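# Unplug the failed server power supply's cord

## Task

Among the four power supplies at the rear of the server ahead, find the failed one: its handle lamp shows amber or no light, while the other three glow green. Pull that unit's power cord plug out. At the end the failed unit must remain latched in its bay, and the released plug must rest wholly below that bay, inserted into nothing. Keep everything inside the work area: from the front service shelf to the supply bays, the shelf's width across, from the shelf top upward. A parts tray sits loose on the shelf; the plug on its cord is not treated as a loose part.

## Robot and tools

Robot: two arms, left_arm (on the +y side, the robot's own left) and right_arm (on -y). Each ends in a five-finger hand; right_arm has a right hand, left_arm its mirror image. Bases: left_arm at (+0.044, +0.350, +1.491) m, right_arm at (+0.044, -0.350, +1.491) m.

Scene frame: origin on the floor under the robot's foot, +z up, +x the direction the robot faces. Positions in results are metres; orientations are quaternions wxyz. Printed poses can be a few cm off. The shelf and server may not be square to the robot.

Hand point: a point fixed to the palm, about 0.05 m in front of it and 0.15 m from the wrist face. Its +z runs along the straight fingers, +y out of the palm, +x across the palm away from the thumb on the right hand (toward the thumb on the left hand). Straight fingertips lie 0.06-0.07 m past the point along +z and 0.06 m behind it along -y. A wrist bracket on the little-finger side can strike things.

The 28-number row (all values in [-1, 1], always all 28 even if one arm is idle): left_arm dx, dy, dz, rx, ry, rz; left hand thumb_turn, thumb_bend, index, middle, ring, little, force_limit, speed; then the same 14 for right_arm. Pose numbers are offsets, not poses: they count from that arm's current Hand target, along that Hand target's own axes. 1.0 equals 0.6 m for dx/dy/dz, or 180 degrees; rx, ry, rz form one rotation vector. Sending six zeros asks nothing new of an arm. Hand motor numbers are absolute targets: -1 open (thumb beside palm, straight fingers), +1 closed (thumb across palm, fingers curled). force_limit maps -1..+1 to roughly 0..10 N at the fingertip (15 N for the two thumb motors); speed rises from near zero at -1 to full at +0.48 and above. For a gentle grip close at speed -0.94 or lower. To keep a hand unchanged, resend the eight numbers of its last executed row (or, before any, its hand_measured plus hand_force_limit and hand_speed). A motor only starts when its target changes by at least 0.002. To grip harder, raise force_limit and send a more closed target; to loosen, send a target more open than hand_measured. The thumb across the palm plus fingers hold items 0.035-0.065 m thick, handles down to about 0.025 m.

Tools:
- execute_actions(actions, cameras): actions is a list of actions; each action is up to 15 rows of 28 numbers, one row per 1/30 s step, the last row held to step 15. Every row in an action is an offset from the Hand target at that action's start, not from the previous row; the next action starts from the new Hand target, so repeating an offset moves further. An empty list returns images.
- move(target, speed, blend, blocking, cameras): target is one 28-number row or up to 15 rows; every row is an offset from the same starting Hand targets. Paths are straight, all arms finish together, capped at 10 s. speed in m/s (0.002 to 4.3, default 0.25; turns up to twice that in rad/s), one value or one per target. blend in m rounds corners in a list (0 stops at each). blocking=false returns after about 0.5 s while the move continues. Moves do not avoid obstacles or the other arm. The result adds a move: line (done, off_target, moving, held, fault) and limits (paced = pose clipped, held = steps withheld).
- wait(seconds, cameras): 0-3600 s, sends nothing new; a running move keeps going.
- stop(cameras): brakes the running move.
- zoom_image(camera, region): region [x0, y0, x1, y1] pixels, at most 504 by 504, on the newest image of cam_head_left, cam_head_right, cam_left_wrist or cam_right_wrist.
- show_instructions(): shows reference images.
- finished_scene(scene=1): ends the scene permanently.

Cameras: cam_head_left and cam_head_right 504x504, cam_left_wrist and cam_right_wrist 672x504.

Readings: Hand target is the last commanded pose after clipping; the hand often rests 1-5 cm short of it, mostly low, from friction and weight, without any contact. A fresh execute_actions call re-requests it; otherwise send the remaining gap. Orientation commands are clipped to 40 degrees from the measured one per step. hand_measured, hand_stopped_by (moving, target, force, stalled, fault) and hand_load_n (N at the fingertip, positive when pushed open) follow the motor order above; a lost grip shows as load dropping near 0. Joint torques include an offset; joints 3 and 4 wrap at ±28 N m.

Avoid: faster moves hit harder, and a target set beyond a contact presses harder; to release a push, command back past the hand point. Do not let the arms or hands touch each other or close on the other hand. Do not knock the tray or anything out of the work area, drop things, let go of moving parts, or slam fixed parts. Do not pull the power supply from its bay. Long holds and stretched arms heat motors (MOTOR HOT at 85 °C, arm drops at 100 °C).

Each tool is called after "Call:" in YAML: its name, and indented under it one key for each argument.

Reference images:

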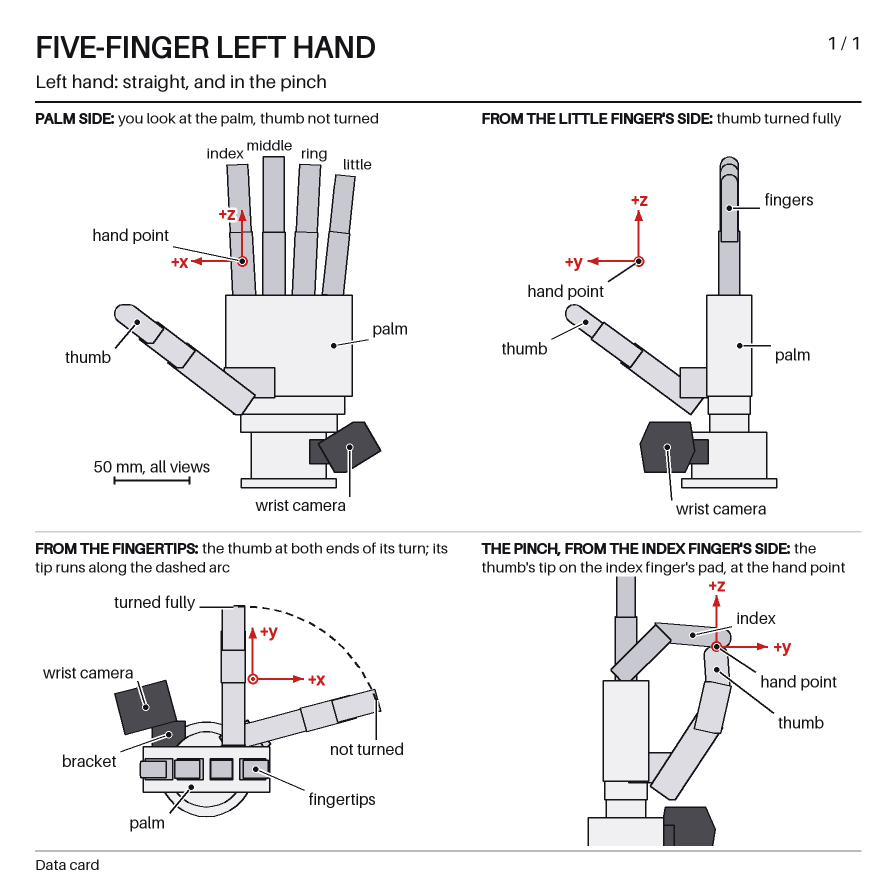

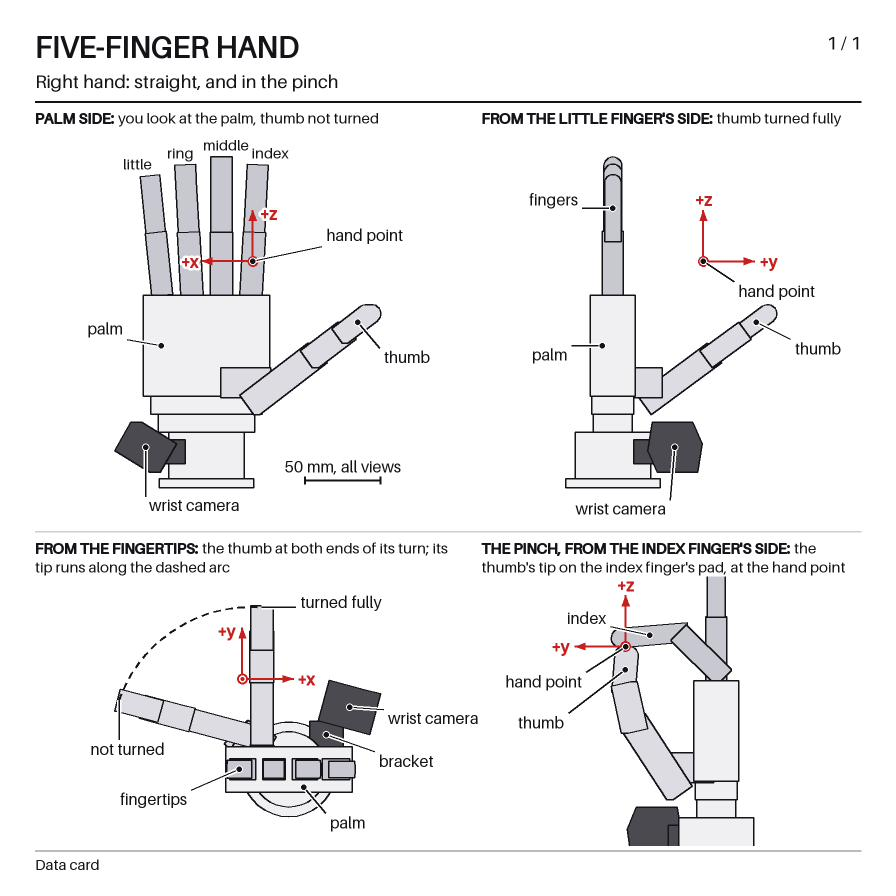

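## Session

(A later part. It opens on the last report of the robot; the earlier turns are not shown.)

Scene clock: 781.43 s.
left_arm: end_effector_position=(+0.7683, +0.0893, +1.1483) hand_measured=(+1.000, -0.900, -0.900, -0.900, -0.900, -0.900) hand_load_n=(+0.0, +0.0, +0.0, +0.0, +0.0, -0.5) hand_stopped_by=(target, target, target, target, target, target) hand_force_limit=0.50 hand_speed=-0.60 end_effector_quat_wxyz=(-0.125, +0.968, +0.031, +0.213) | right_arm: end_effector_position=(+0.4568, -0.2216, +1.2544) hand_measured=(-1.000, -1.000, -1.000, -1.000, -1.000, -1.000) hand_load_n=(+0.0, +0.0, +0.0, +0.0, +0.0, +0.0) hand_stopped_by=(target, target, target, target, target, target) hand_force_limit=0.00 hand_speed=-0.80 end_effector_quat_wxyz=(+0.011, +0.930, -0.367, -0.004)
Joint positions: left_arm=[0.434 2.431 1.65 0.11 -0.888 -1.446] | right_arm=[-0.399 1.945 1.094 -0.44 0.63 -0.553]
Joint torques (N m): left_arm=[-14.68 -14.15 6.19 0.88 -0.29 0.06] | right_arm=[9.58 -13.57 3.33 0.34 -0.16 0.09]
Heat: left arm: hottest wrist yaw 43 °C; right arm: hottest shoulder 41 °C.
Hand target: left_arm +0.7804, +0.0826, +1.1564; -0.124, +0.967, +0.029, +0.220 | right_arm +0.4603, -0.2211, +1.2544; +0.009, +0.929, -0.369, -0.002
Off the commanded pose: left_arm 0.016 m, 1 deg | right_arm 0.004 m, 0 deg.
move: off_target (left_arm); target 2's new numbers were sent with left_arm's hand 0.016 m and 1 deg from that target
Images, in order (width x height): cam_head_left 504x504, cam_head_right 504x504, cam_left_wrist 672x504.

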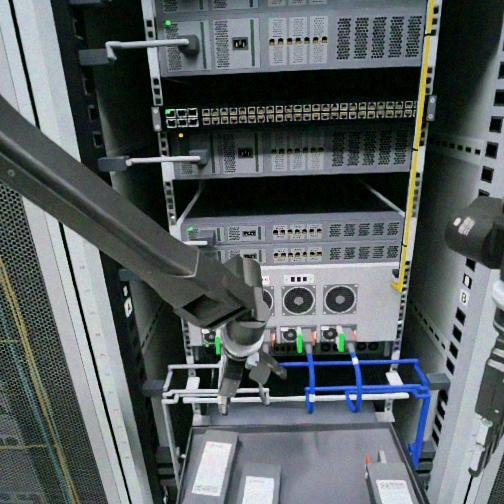

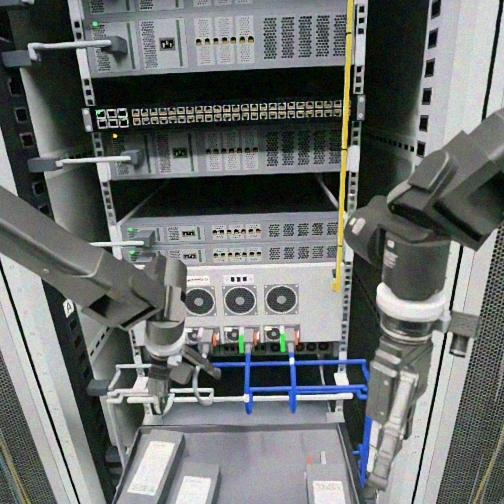

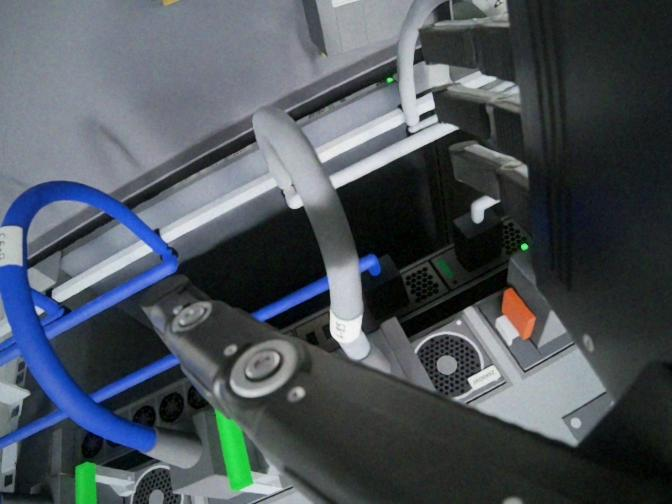

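Call:
move:
  target:
    - [0.0108,-0.0787,-0.2478,0,0,0,1,-0.9,-0.9,-0.9,-0.9,-0.9,0.5,-0.6,0,0,0,0,0,0,-1,-1,-1,-1,-1,-1,0,-0.8]
    - [-0.156,-0.285,-0.311,0,0,0,1,-0.9,-0.9,-0.9,-0.9,-0.9,0.5,-0.6,0,0,0,0,0,0,-1,-1,-1,-1,-1,-1,0,-0.8]
  speed: 0.15
  blend: 0.03
  cameras: ["all"]

Call:
zoom_image:
  camera: "cam_head_right"
  region: [130, 290, 270, 430]

Call:
zoom_image:
  camera: "cam_left_wrist"
  region: [200, 150, 520, 490]

Scene clock: 797.93 s.
left_arm: end_effector_position=(+0.5914, +0.1927, +1.3098) hand_measured=(+1.000, -0.900, -0.900, -0.900, -0.900, -0.900) hand_load_n=(+0.0, +0.0, +0.0, +0.0, +0.0, +0.0) hand_stopped_by=(target, target, target, target, target, target) hand_force_limit=0.50 hand_speed=-0.60 end_effector_quat_wxyz=(-0.125, +0.969, +0.021, +0.212) | right_arm: end_effector_position=(+0.4568, -0.2216, +1.2544) hand_measured=(-1.000, -1.000, -1.000, -1.000, -1.000, -1.000) hand_load_n=(+0.0, +0.0, +0.5, +0.0, +0.0, +0.0) hand_stopped_by=(target, target, target, target, target, target) hand_force_limit=0.00 hand_speed=-0.80 end_effector_quat_wxyz=(+0.011, +0.930, -0.367, -0.004)
Joint positions: left_arm=[0.348 1.822 0.832 0.245 -0.947 -1.52] | right_arm=[-0.399 1.945 1.094 -0.44 0.63 -0.553]
Joint torques (N m): left_arm=[-8.12 -11.28 2.5 1.8 -0.1 0.1] | right_arm=[9.47 -14.21 3.33 0.21 -0.15 0.16]
Heat: left arm: hottest wrist yaw 39 °C; right arm: hottest shoulder 41 °C.
Hand target: left_arm +0.5988, +0.2005, +1.3175; -0.124, +0.967, +0.029, +0.220 | right_arm +0.4603, -0.2211, +1.2544; +0.009, +0.929, -0.369, -0.002
Off the commanded pose: left_arm 0.013 m, 1 deg | right_arm 0.004 m, 0 deg.
move: off_target (left_arm)

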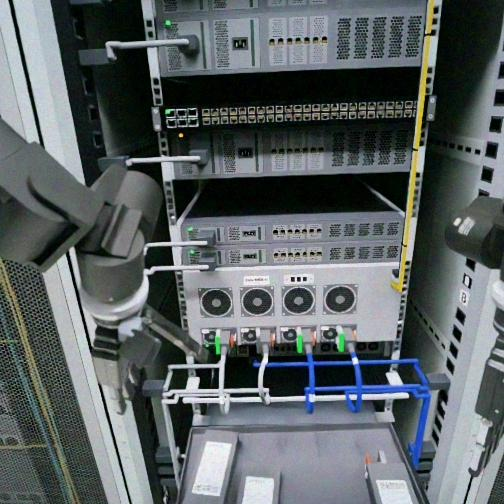

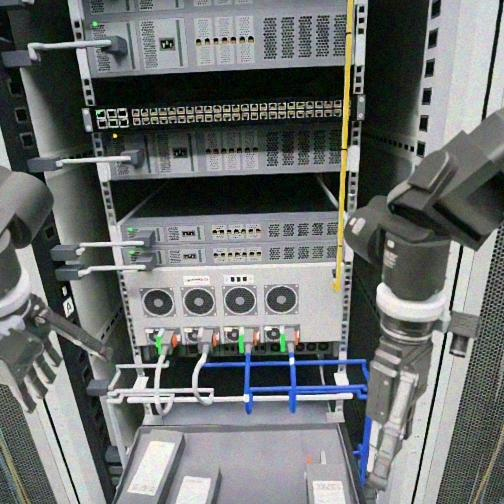

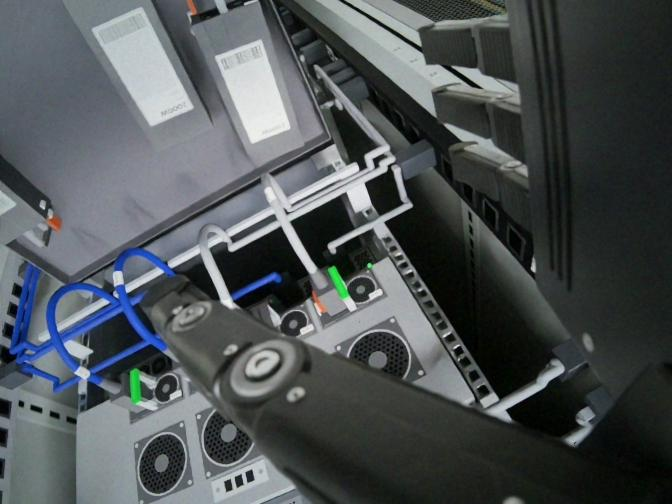

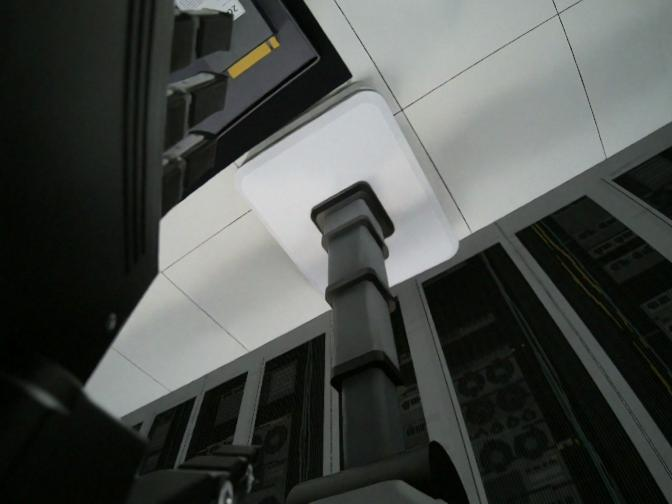

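Scaled by 3.600 from the camera's image (finer frame: 720x720).

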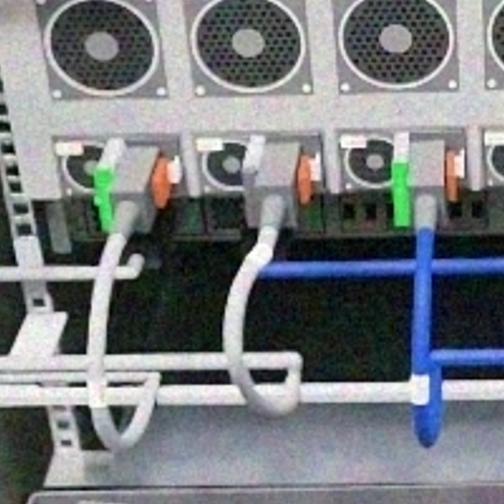

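Scaled by 1.482 from the camera's image (finer frame: 960x720).

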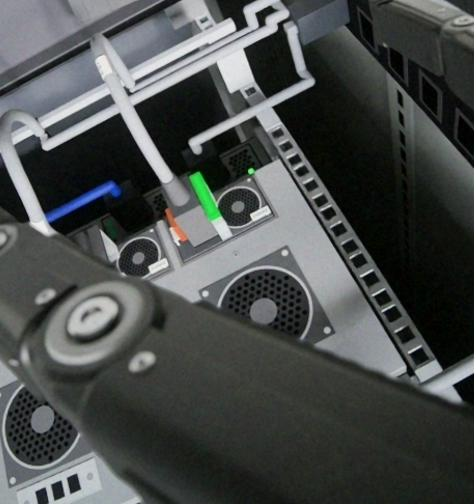

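Call:
move:
  target: [0,0,0,0,0,0,1,-0.9,-0.9,-0.9,-0.9,-0.9,0.5,-0.6,0.081,-0.397,-0.116,0.2135,0.0652,0.860,1,-0.5,-0.65,-0.65,-0.6,-0.6,0,-0.2]
  speed: 0.22
  cameras: ["all"]

Scene clock: 836.20 s.
left_arm: end_effector_position=(+0.5914, +0.1927, +1.3098) hand_measured=(+1.000, -0.900, -0.900, -0.900, -0.900, -0.900) hand_load_n=(+0.0, +0.0, +0.0, +0.0, +0.0, +0.0) hand_stopped_by=(target, target, target, target, target, target) hand_force_limit=0.50 hand_speed=-0.60 end_effector_quat_wxyz=(-0.125, +0.969, +0.021, +0.211) | right_arm: end_effector_position=(+0.6548, -0.0931, +1.3134) hand_measured=(+1.000, -0.500, -0.650, -0.650, -0.600, -0.600) hand_load_n=(+0.0, +0.0, +0.0, +0.0, +0.0, +0.0) hand_stopped_by=(target, target, target, target, target, target) hand_force_limit=0.00 hand_speed=-0.20 end_effector_quat_wxyz=(+0.222, +0.144, +0.952, -0.151)
Joint positions: left_arm=[0.348 1.822 0.832 0.245 -0.947 -1.519] | right_arm=[-0.195 2.094 1.23 -0.132 1.153 2.026]
Joint torques (N m): left_arm=[-8 -11.22 2.48 1.88 -0.1 0.08] | right_arm=[13.33 -14.1 5.63 1.42 0.36 0.26]
Heat: left arm: hottest shoulder 38 °C; right arm: hottest shoulder 40 °C.
Hand target: left_arm +0.5988, +0.2005, +1.3175; -0.124, +0.967, +0.029, +0.220 | right_arm +0.6600, -0.0802, +1.3196; +0.189, +0.188, +0.950, -0.163
Off the commanded pose: left_arm 0.013 m, 1 deg | right_arm 0.015 m, 6 deg.
joint sent to its limit (right arm) — joint 6 (wrist roll), upper limit. The joint targets are off in orientation, not in position.
move: off_target (right_arm)

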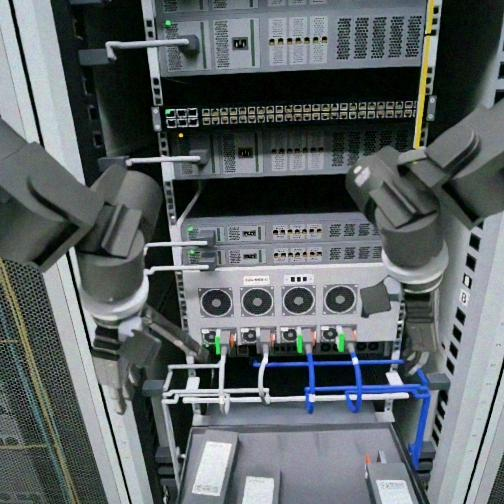

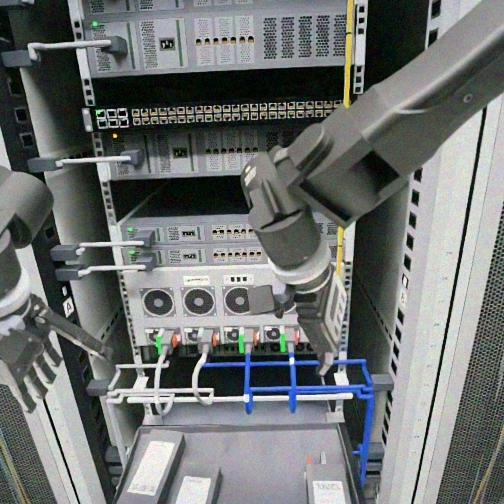

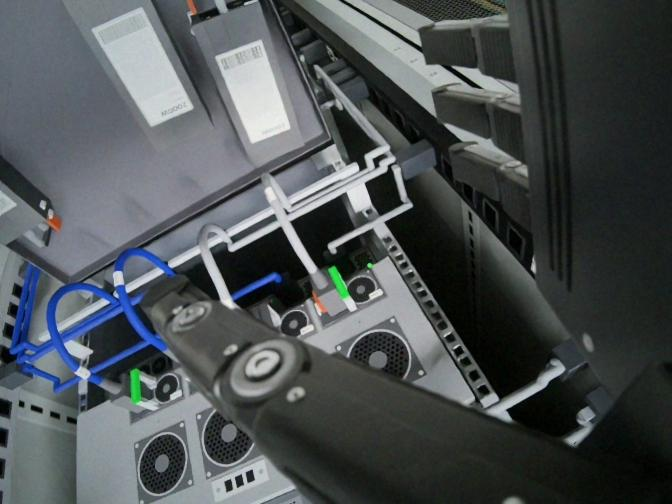

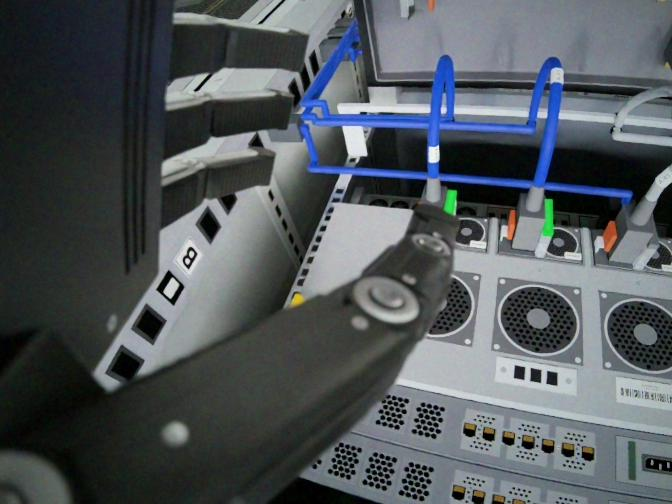

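Call:
zoom_image:
  camera: "cam_right_wrist"
  region: [460, 120, 672, 300]

Call:
zoom_image:
  camera: "cam_head_left"
  region: [190, 310, 330, 450]

Scaled by 2.377 from the camera's image (finer frame: 960x720).

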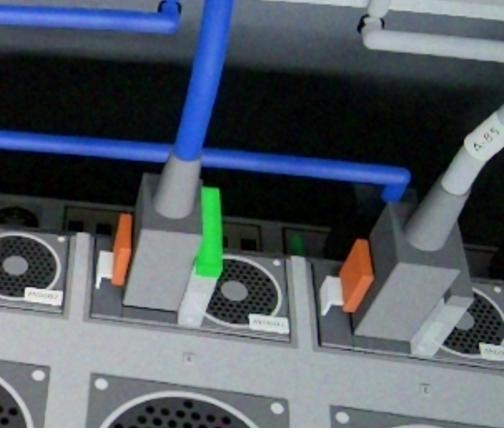

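Scaled by 3.600 from the camera's image (finer frame: 720x720).

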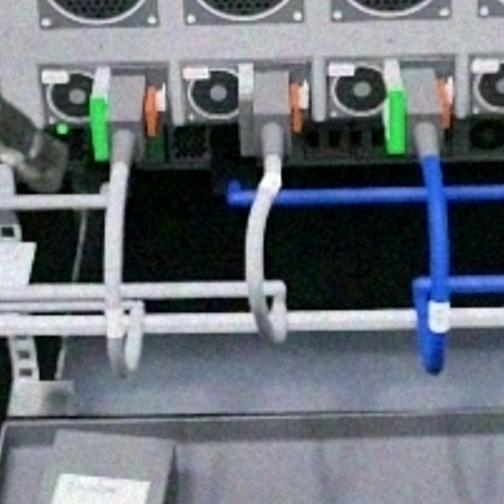

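Call:
move:
  target: [-0.151,-0.147,-0.0335,0,0,0,1,-0.9,-0.9,-0.9,-0.9,-0.9,0.5,-0.6,-0.0435,0.370,0.0818,-0.0995,0.0221,-0.0394,0.3,-0.5,-0.65,-0.65,-0.65,-0.65,0,-0.2]
  speed: 0.12
  cameras: ["all"]

Call:
zoom_image:
  camera: "cam_head_left"
  region: [190, 250, 400, 450]

Call:
zoom_image:
  camera: "cam_head_right"
  region: [130, 250, 340, 450]

Scene clock: 977.80 s.
left_arm: end_effector_position=(+0.4933, +0.2731, +1.3099) hand_measured=(+1.000, -0.900, -0.900, -0.900, -0.900, -0.900) hand_load_n=(+0.0, +0.0, +0.0, +0.0, +0.0, +0.0) hand_stopped_by=(target, target, target, target, target, target) hand_force_limit=0.50 hand_speed=-0.60 end_effector_quat_wxyz=(-0.122, +0.969, +0.022, +0.212) | right_arm: end_effector_position=(+0.7785, +0.0981, +1.2458) hand_measured=(+0.300, -0.500, -0.650, -0.650, -0.650, -0.650) hand_load_n=(+0.0, +0.0, +0.0, +0.0, +0.0, +0.0) hand_stopped_by=(target, target, target, target, target, target) hand_force_limit=0.00 hand_speed=-0.20 end_effector_quat_wxyz=(+0.176, +0.095, +0.980, -0.013)
Joint positions: left_arm=[0.465 1.646 0.478 0.517 -0.853 -1.401] | right_arm=[-0.196 2.581 2.065 -0.477 0.844 1.969]
Joint torques (N m): left_arm=[-4.89 -8.88 0.91 1.91 -0.04 0.07] | right_arm=[14.39 -19.66 8.8 0.54 -0.18 0.11]
Heat: left arm: hottest shoulder 37 °C; right arm: hottest shoulder 40 °C.
Hand target: left_arm +0.4989, +0.2805, +1.3158; -0.124, +0.967, +0.029, +0.220 | right_arm +0.7897, +0.0881, +1.2344; +0.173, +0.102, +0.979, -0.018
Off the commanded pose: left_arm 0.011 m, 1 deg | right_arm 0.019 m, 1 deg.
move: off_target (left_arm, right_arm)

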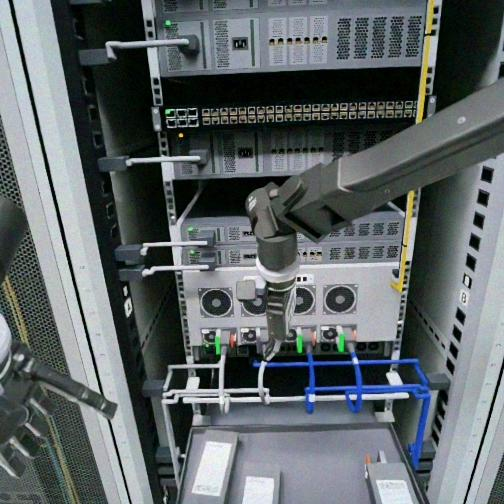

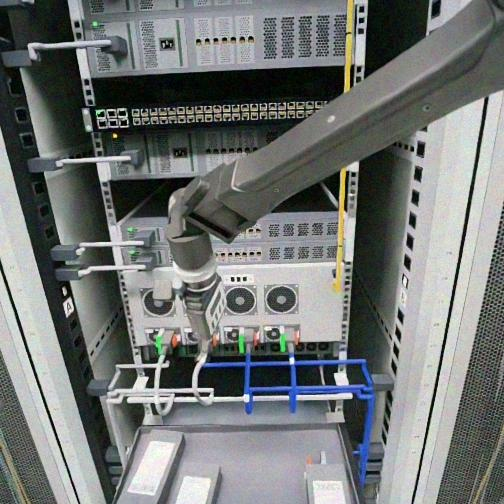

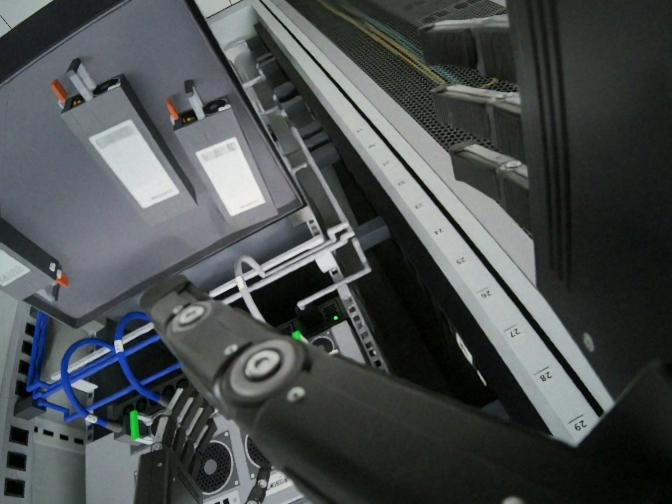

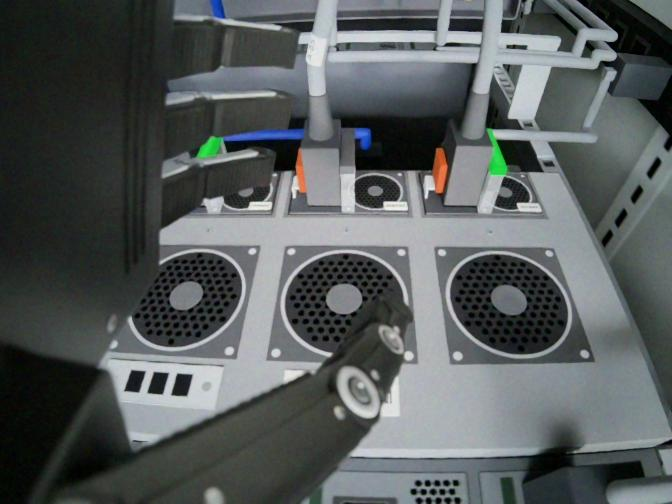

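Scaled by 2.400 from the camera's image (finer frame: 720x720).

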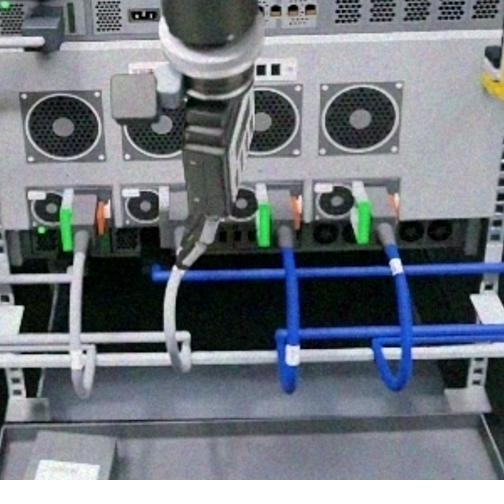

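Scaled by 2.400 from the camera's image (finer frame: 720x720).

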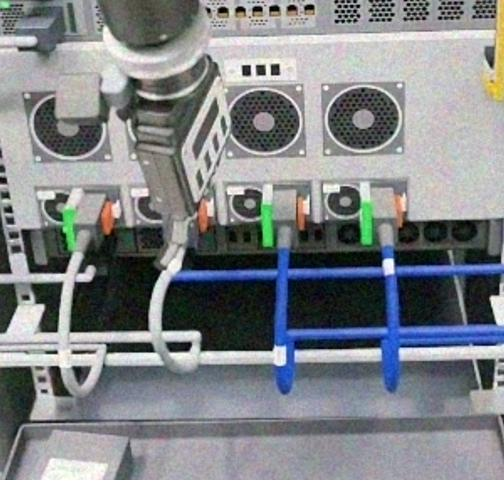

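Call:
move:
  target: [0,0,0,0,0,0,1,-0.9,-0.9,-0.9,-0.9,-0.9,0.5,-0.6,0.0065,0.0077,0.1243,0,0,0,0.3,-0.5,-0.65,-0.75,-0.9,-0.9,0,-0.2]
  speed: 0.08
  cameras: ["cam_head_left","cam_head_right","cam_right_wrist"]

Call:
zoom_image:
  camera: "cam_right_wrist"
  region: [160, 0, 480, 320]

Call:
zoom_image:
  camera: "cam_head_left"
  region: [190, 290, 330, 430]

Call:
zoom_image:
  camera: "cam_head_right"
  region: [130, 290, 270, 430]

Scene clock: 1011.10 s.
left_arm: end_effector_position=(+0.4933, +0.2731, +1.3099) hand_measured=(+1.000, -0.900, -0.900, -0.900, -0.900, -0.900) hand_load_n=(+0.0, +0.0, +0.0, +0.0, +0.0, +0.0) hand_stopped_by=(target, target, target, target, target, target) hand_force_limit=0.50 hand_speed=-0.60 end_effector_quat_wxyz=(-0.122, +0.969, +0.021, +0.212) | right_arm: end_effector_position=(+0.8021, +0.0964, +1.1727) hand_measured=(+0.300, -0.500, -0.650, -0.750, -0.900, -0.900) hand_load_n=(+0.0, +0.0, +0.0, +0.0, +0.0, +0.0) hand_stopped_by=(target, target, target, target, target, target) hand_force_limit=0.00 hand_speed=-0.20 end_effector_quat_wxyz=(+0.172, +0.096, +0.980, -0.016)
Joint positions: left_arm=[0.465 1.646 0.478 0.517 -0.853 -1.401] | right_arm=[-0.266 2.753 2.284 -0.475 0.808 1.896]
Joint torques (N m): left_arm=[-4.95 -8.94 0.91 1.89 -0.04 0.06] | right_arm=[15.15 -19.84 9.11 0.81 -0.27 0.04]
Heat: left arm: hottest shoulder 36 °C; right arm: hottest shoulder 41 °C.
Hand target: left_arm +0.4989, +0.2805, +1.3158; -0.124, +0.967, +0.029, +0.220 | right_arm +0.8121, +0.0882, +1.1632; +0.173, +0.103, +0.979, -0.018
Off the commanded pose: left_arm 0.011 m, 1 deg | right_arm 0.016 m, 1 deg.
move: off_target (right_arm)

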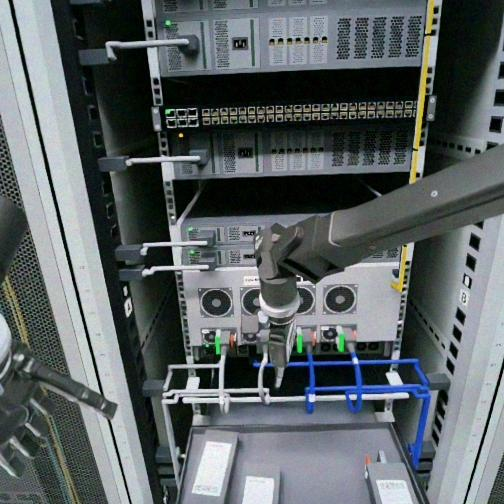

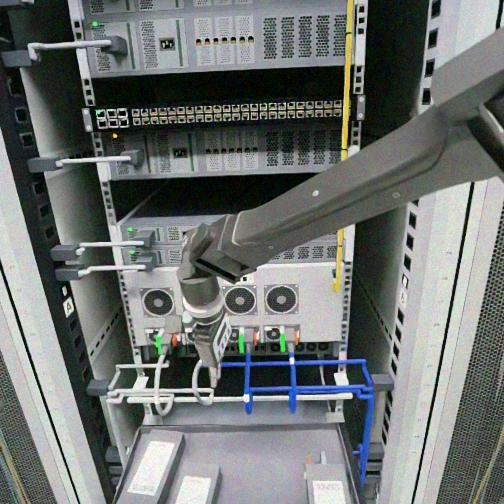

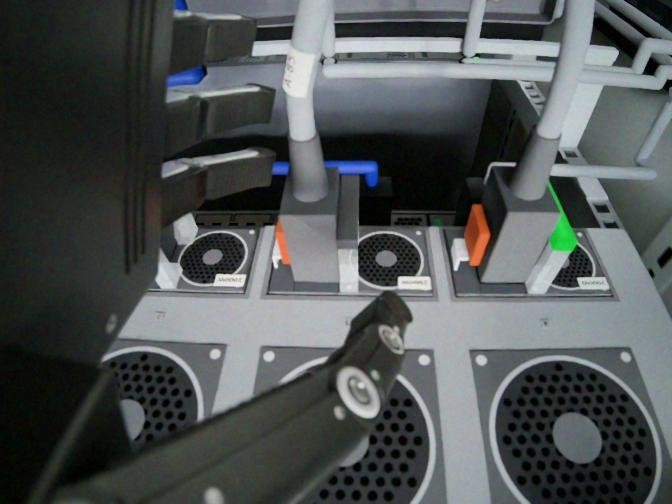

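Scaled by 1.575 from the camera's image (finer frame: 960x720).

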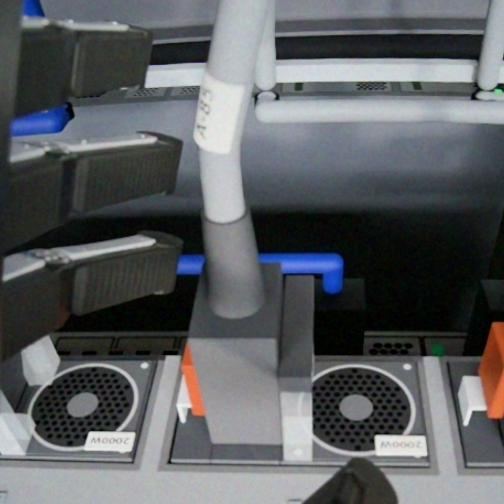

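Scaled by 3.600 from the camera's image (finer frame: 720x720).

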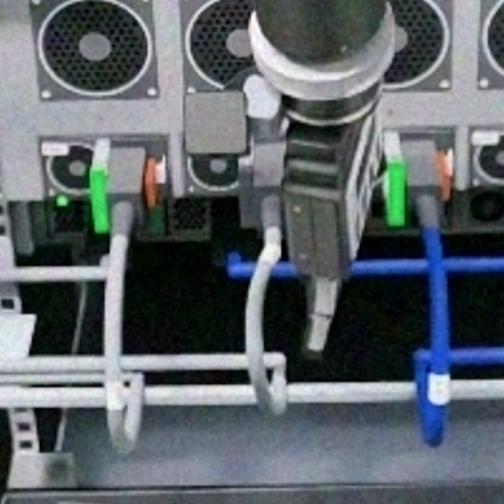

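Scaled by 3.600 from the camera's image (finer frame: 720x720).

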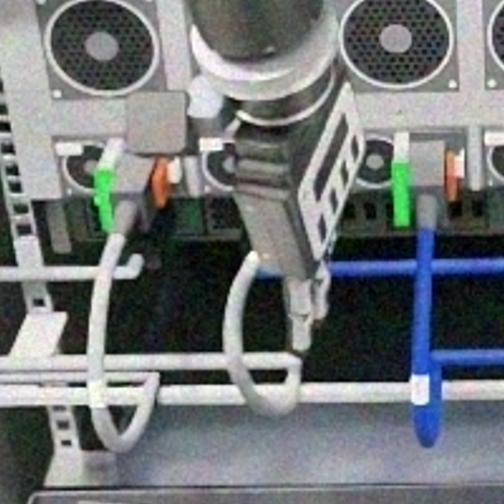

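Call:
move:
  target:
    - [0,0,0,0,0,0,1,-0.9,-0.9,-0.9,-0.9,-0.9,0.5,-0.6,0.0055,-0.0098,0.021,0,0,0,0.3,-0.5,-0.65,-0.75,-0.9,-0.9,0,-0.2]
    - [0,0,0,0,0,0,1,-0.9,-0.9,-0.9,-0.9,-0.9,0.5,-0.6,0.0055,-0.0098,0.021,0,0,0,0.3,0.1,-0.45,-0.75,-0.9,-0.9,-0.6,-0.3]
  speed: 0.08
  cameras: ["cam_head_left","cam_head_right","cam_right_wrist"]

Call:
zoom_image:
  camera: "cam_right_wrist"
  region: [160, 0, 480, 320]

Scene clock: 1074.73 s.
left_arm: end_effector_position=(+0.4933, +0.2731, +1.3099) hand_measured=(+1.000, -0.900, -0.900, -0.900, -0.900, -0.900) hand_load_n=(+0.0, +0.0, +0.0, +0.0, +0.0, +0.0) hand_stopped_by=(target, target, target, target, target, target) hand_force_limit=0.50 hand_speed=-0.60 end_effector_quat_wxyz=(-0.122, +0.969, +0.021, +0.212) | right_arm: end_effector_position=(+0.8008, +0.0902, +1.1592) hand_measured=(+0.300, +0.100, -0.450, -0.750, -0.900, -0.900) hand_load_n=(+0.0, +0.0, +0.0, +0.0, +0.0, +0.0) hand_stopped_by=(target, target, target, target, target, target) hand_force_limit=-0.60 hand_speed=-0.30 end_effector_quat_wxyz=(+0.168, +0.093, +0.981, -0.017)
Joint positions: left_arm=[0.465 1.646 0.478 0.517 -0.853 -1.401] | right_arm=[-0.281 2.763 2.284 -0.464 0.799 1.878]
Joint torques (N m): left_arm=[-4.78 -8.88 0.88 1.91 -0.06 0.07] | right_arm=[14.62 -19.14 8.68 1.46 -0.26 0.09]
Heat: left arm: hottest shoulder 36 °C; right arm: hottest shoulder 41 °C.
Hand target: left_arm +0.4989, +0.2805, +1.3158; -0.124, +0.967, +0.029, +0.220 | right_arm +0.8120, +0.0822, +1.1501; +0.173, +0.103, +0.979, -0.018
Off the commanded pose: left_arm 0.011 m, 1 deg | right_arm 0.017 m, 1 deg.
move: off_target (right_arm); target 2's new numbers were sent with right_arm's hand 0.017 m and 1 deg from that target

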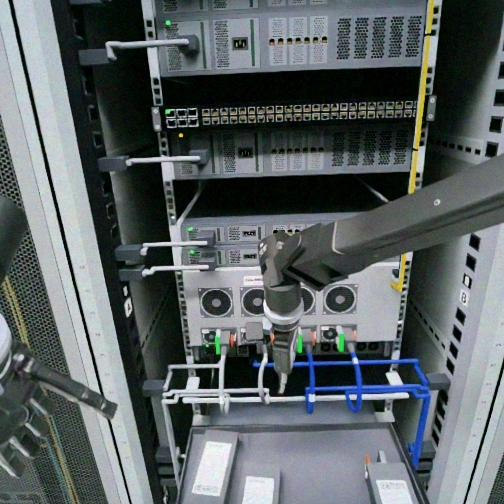

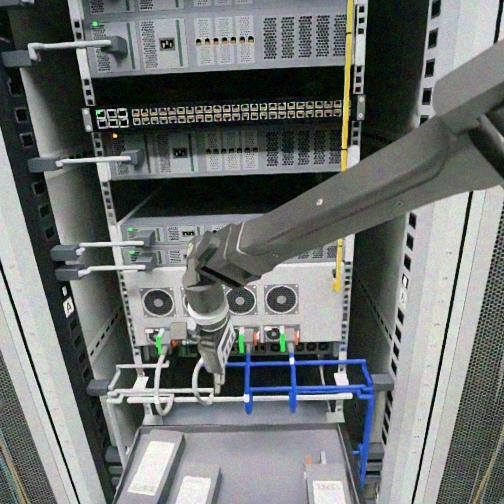

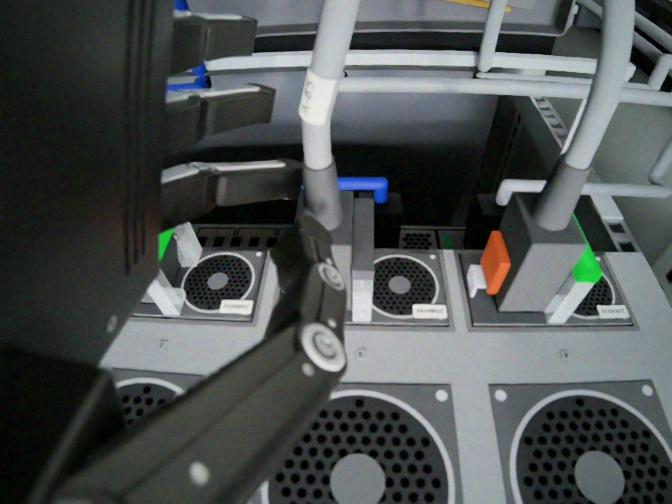

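Scaled by 1.575 from the camera's image (finer frame: 960x720).

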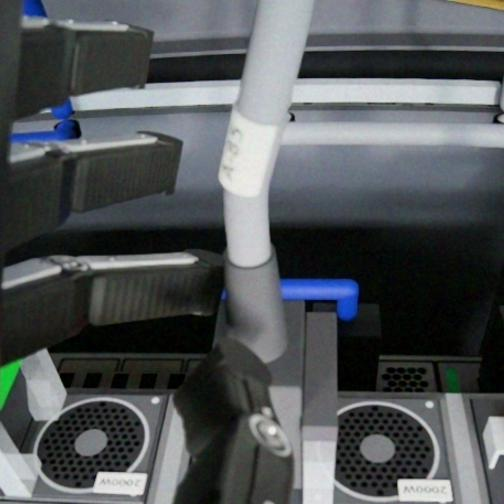

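Call:
move:
  target: [0,0,0,0,0,0,1,-0.9,-0.9,-0.9,-0.9,-0.9,0.5,-0.6,-0.0258,0.0033,0.0218,0,0,0,0.3,0.0,-0.45,-0.75,-0.9,-0.9,-0.6,-0.3]
  speed: 0.05
  cameras: ["cam_right_wrist"]

Call:
zoom_image:
  camera: "cam_right_wrist"
  region: [160, 0, 480, 320]

Scene clock: 1090.83 s.
left_arm: end_effector_position=(+0.4933, +0.2731, +1.3099) hand_measured=(+1.000, -0.900, -0.900, -0.900, -0.900, -0.900) hand_load_n=(+0.0, +0.0, +0.0, +0.0, +0.0, -0.5) hand_stopped_by=(target, target, target, target, target, target) hand_force_limit=0.50 hand_speed=-0.60 end_effector_quat_wxyz=(-0.122, +0.969, +0.021, +0.212) | right_arm: end_effector_position=(+0.8243, +0.0898, +1.1551) hand_measured=(+0.300, +0.000, -0.450, -0.750, -0.900, -0.900) hand_load_n=(+0.0, +0.0, +0.0, +0.0, +0.0, +0.0) hand_stopped_by=(target, target, target, target, target, target) hand_force_limit=-0.60 hand_speed=-0.30 end_effector_quat_wxyz=(+0.176, +0.099, +0.979, -0.014)
Joint positions: left_arm=[0.465 1.646 0.478 0.517 -0.853 -1.401] | right_arm=[-0.294 2.823 2.419 -0.505 0.789 1.861]
Joint torques (N m): left_arm=[-4.89 -8.88 0.87 1.94 -0.04 0.06] | right_arm=[14.39 -20.48 9.26 0.61 -0.32 0.05]
Heat: left arm: hottest shoulder 36 °C; right arm: hottest shoulder 41 °C.
Hand target: left_arm +0.4989, +0.2805, +1.3158; -0.124, +0.967, +0.029, +0.220 | right_arm +0.8311, +0.0799, +1.1430; +0.173, +0.102, +0.979, -0.018
Off the commanded pose: left_arm 0.011 m, 1 deg | right_arm 0.017 m, 1 deg.
move: off_target (right_arm)

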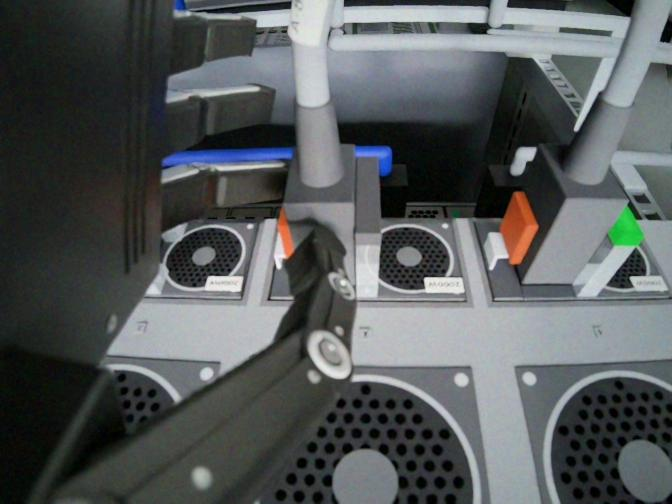

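Scaled by 1.575 from the camera's image (finer frame: 960x720).

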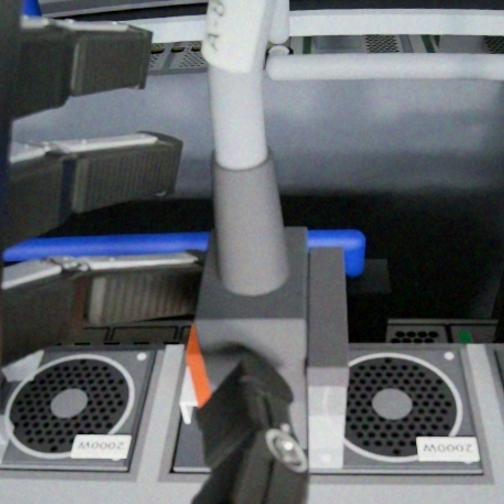

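Call:
move:
  target: [0,0,0,0,0,0,1,-0.9,-0.9,-0.9,-0.9,-0.9,0.5,-0.6,0,0,0,0,0,0,0.3,0.6,0.3,0.5,-0.9,-0.9,-0.5,-0.9]
  speed: 0.05
  cameras: ["cam_right_wrist"]

Call:
zoom_image:
  camera: "cam_right_wrist"
  region: [160, 0, 480, 320]

Scene clock: 1102.97 s.
left_arm: end_effector_position=(+0.4933, +0.2731, +1.3099) hand_measured=(+1.000, -0.900, -0.900, -0.900, -0.900, -0.900) hand_load_n=(+0.0, +0.0, +0.0, +0.0, +0.0, +0.0) hand_stopped_by=(target, target, target, target, target, target) hand_force_limit=0.50 hand_speed=-0.60 end_effector_quat_wxyz=(-0.122, +0.969, +0.021, +0.212) | right_arm: end_effector_position=(+0.8241, +0.0874, +1.1520) hand_measured=(+0.300, +0.198, -0.330, -0.276, -0.900, -0.900) hand_load_n=(+0.5, +4.0, +3.0, +4.0, +0.0, +0.0) hand_stopped_by=(target, force, force, force, target, target) hand_force_limit=-0.50 hand_speed=-0.90 end_effector_quat_wxyz=(+0.174, +0.099, +0.980, -0.015)
Joint positions: left_arm=[0.465 1.646 0.478 0.517 -0.853 -1.401] | right_arm=[-0.298 2.826 2.421 -0.507 0.789 1.861]
Joint torques (N m): left_arm=[-5.13 -8.76 0.94 1.88 -0.05 0.06] | right_arm=[14.92 -19.19 9.5 0.62 -0.25 0.09]
Heat: left arm: hottest shoulder 36 °C; right arm: hottest shoulder 42 °C.
Hand target: left_arm +0.4989, +0.2805, +1.3158; -0.124, +0.967, +0.029, +0.220 | right_arm +0.8312, +0.0799, +1.1431; +0.173, +0.103, +0.979, -0.018
Off the commanded pose: left_arm 0.011 m, 1 deg | right_arm 0.014 m, 1 deg.
move: done

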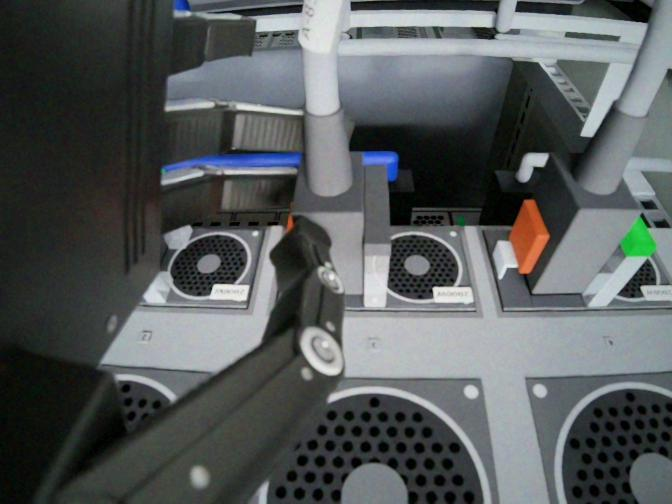

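Scaled by 1.575 from the camera's image (finer frame: 960x720).

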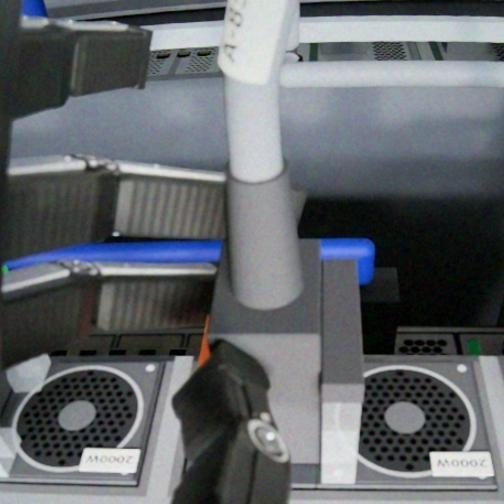

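Call:
move:
  target:
    - [0,0,0,0,0,0,1,-0.9,-0.9,-0.9,-0.9,-0.9,0.5,-0.6,0,0,0,0,0,0,0.3,-0.1,-0.5,-0.5,-0.9,-0.9,-0.5,-0.5]
    - [0,0,0,0,0,0,1,-0.9,-0.9,-0.9,-0.9,-0.9,0.5,-0.6,0.005,0.0163,0.0035,0,0,0,0.3,-0.1,-0.5,-0.5,-0.9,-0.9,-0.5,-0.5]
    - [0,0,0,0,0,0,1,-0.9,-0.9,-0.9,-0.9,-0.9,0.5,-0.6,0.005,0.0163,0.0035,0,0,0,0.3,0.6,0.3,0.5,-0.9,-0.9,-0.5,-0.9]
  speed: 0.05
  cameras: ["cam_right_wrist"]

Call:
zoom_image:
  camera: "cam_right_wrist"
  region: [160, 0, 480, 320]

Scene clock: 1117.90 s.
left_arm: end_effector_position=(+0.4933, +0.2731, +1.3099) hand_measured=(+1.000, -0.900, -0.900, -0.900, -0.900, -0.900) hand_load_n=(+0.0, +0.0, +0.0, +0.0, +0.0, -0.5) hand_stopped_by=(target, target, target, target, target, target) hand_force_limit=0.50 hand_speed=-0.60 end_effector_quat_wxyz=(-0.122, +0.969, +0.021, +0.212) | right_arm: end_effector_position=(+0.8299, +0.0915, +1.1487) hand_measured=(+0.300, +0.018, -0.324, -0.268, -0.900, -0.900) hand_load_n=(+0.0, +3.5, +3.5, +2.5, +0.0, +0.0) hand_stopped_by=(target, force, force, force, target, target) hand_force_limit=-0.50 hand_speed=-0.90 end_effector_quat_wxyz=(+0.175, +0.101, +0.979, -0.016)
Joint positions: left_arm=[0.465 1.646 0.478 0.517 -0.853 -1.401] | right_arm=[-0.298 2.868 2.5 -0.541 0.792 1.861]
Joint torques (N m): left_arm=[-4.95 -8.7 0.9 1.8 -0.05 0.07] | right_arm=[15.38 -19.84 9.22 0.55 -0.29 0.18]
Heat: left arm: hottest shoulder 35 °C; right arm: hottest shoulder 43 °C.
Hand target: left_arm +0.4989, +0.2805, +1.3158; -0.124, +0.967, +0.029, +0.220 | right_arm +0.8311, +0.0900, +1.1401; +0.173, +0.102, +0.979, -0.018
Off the commanded pose: left_arm 0.011 m, 1 deg | right_arm 0.009 m, 0 deg.
move: done

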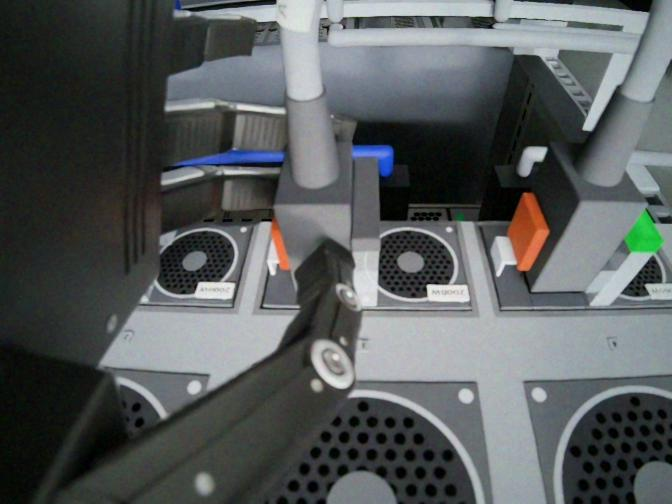

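Scaled by 1.575 from the camera's image (finer frame: 960x720).

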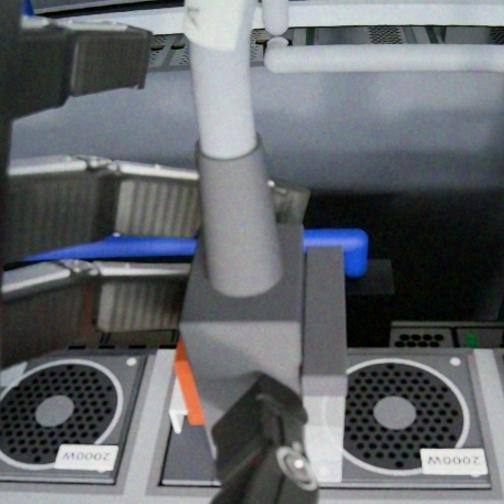

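Call:
move:
  target: [0,0,0,0,0,0,1,-0.9,-0.9,-0.9,-0.9,-0.9,0.5,-0.6,0,0,0,0,0,0,0.3,0.7,0.4,0.6,-0.9,-0.9,0.6,-0.9]
  speed: 0.05
  cameras: ["cam_right_wrist"]

Call:
zoom_image:
  camera: "cam_right_wrist"
  region: [160, 0, 480, 320]

Scene clock: 1123.93 s.
left_arm: end_effector_position=(+0.4933, +0.2731, +1.3099) hand_measured=(+1.000, -0.900, -0.900, -0.900, -0.900, -0.900) hand_load_n=(+0.0, +0.0, +0.0, +0.0, +0.0, +0.0) hand_stopped_by=(target, target, target, target, target, target) hand_force_limit=0.50 hand_speed=-0.60 end_effector_quat_wxyz=(-0.122, +0.969, +0.021, +0.212) | right_arm: end_effector_position=(+0.8298, +0.0910, +1.1480) hand_measured=(+0.300, +0.042, -0.300, -0.224, -0.900, -0.900) hand_load_n=(+0.0, +11.5, +7.5, +10.0, +0.0, +0.0) hand_stopped_by=(target, force, force, force, target, target) hand_force_limit=0.60 hand_speed=-0.90 end_effector_quat_wxyz=(+0.175, +0.101, +0.979, -0.017)
Joint positions: left_arm=[0.465 1.646 0.478 0.517 -0.853 -1.401] | right_arm=[-0.299 2.868 2.5 -0.541 0.793 1.861]
Joint torques (N m): left_arm=[-5.01 -8.82 0.92 1.91 -0.04 0.06] | right_arm=[15.74 -18.96 9.33 0.46 -0.2 0.15]
Heat: left arm: hottest shoulder 35 °C; right arm: hottest shoulder 43 °C.
Hand target: left_arm +0.4989, +0.2805, +1.3158; -0.124, +0.967, +0.029, +0.220 | right_arm +0.8310, +0.0901, +1.1400; +0.173, +0.102, +0.979, -0.018
Off the commanded pose: left_arm 0.011 m, 1 deg | right_arm 0.008 m, 0 deg.
move: done

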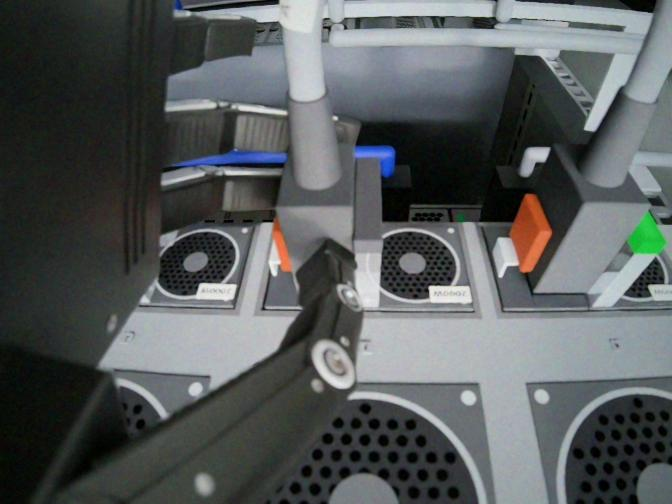

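Scaled by 1.575 from the camera's image (finer frame: 960x720).

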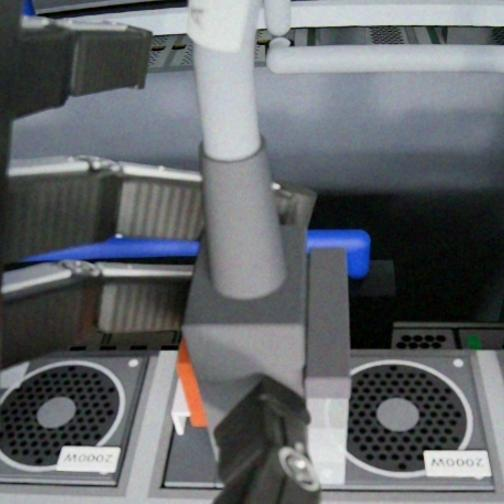

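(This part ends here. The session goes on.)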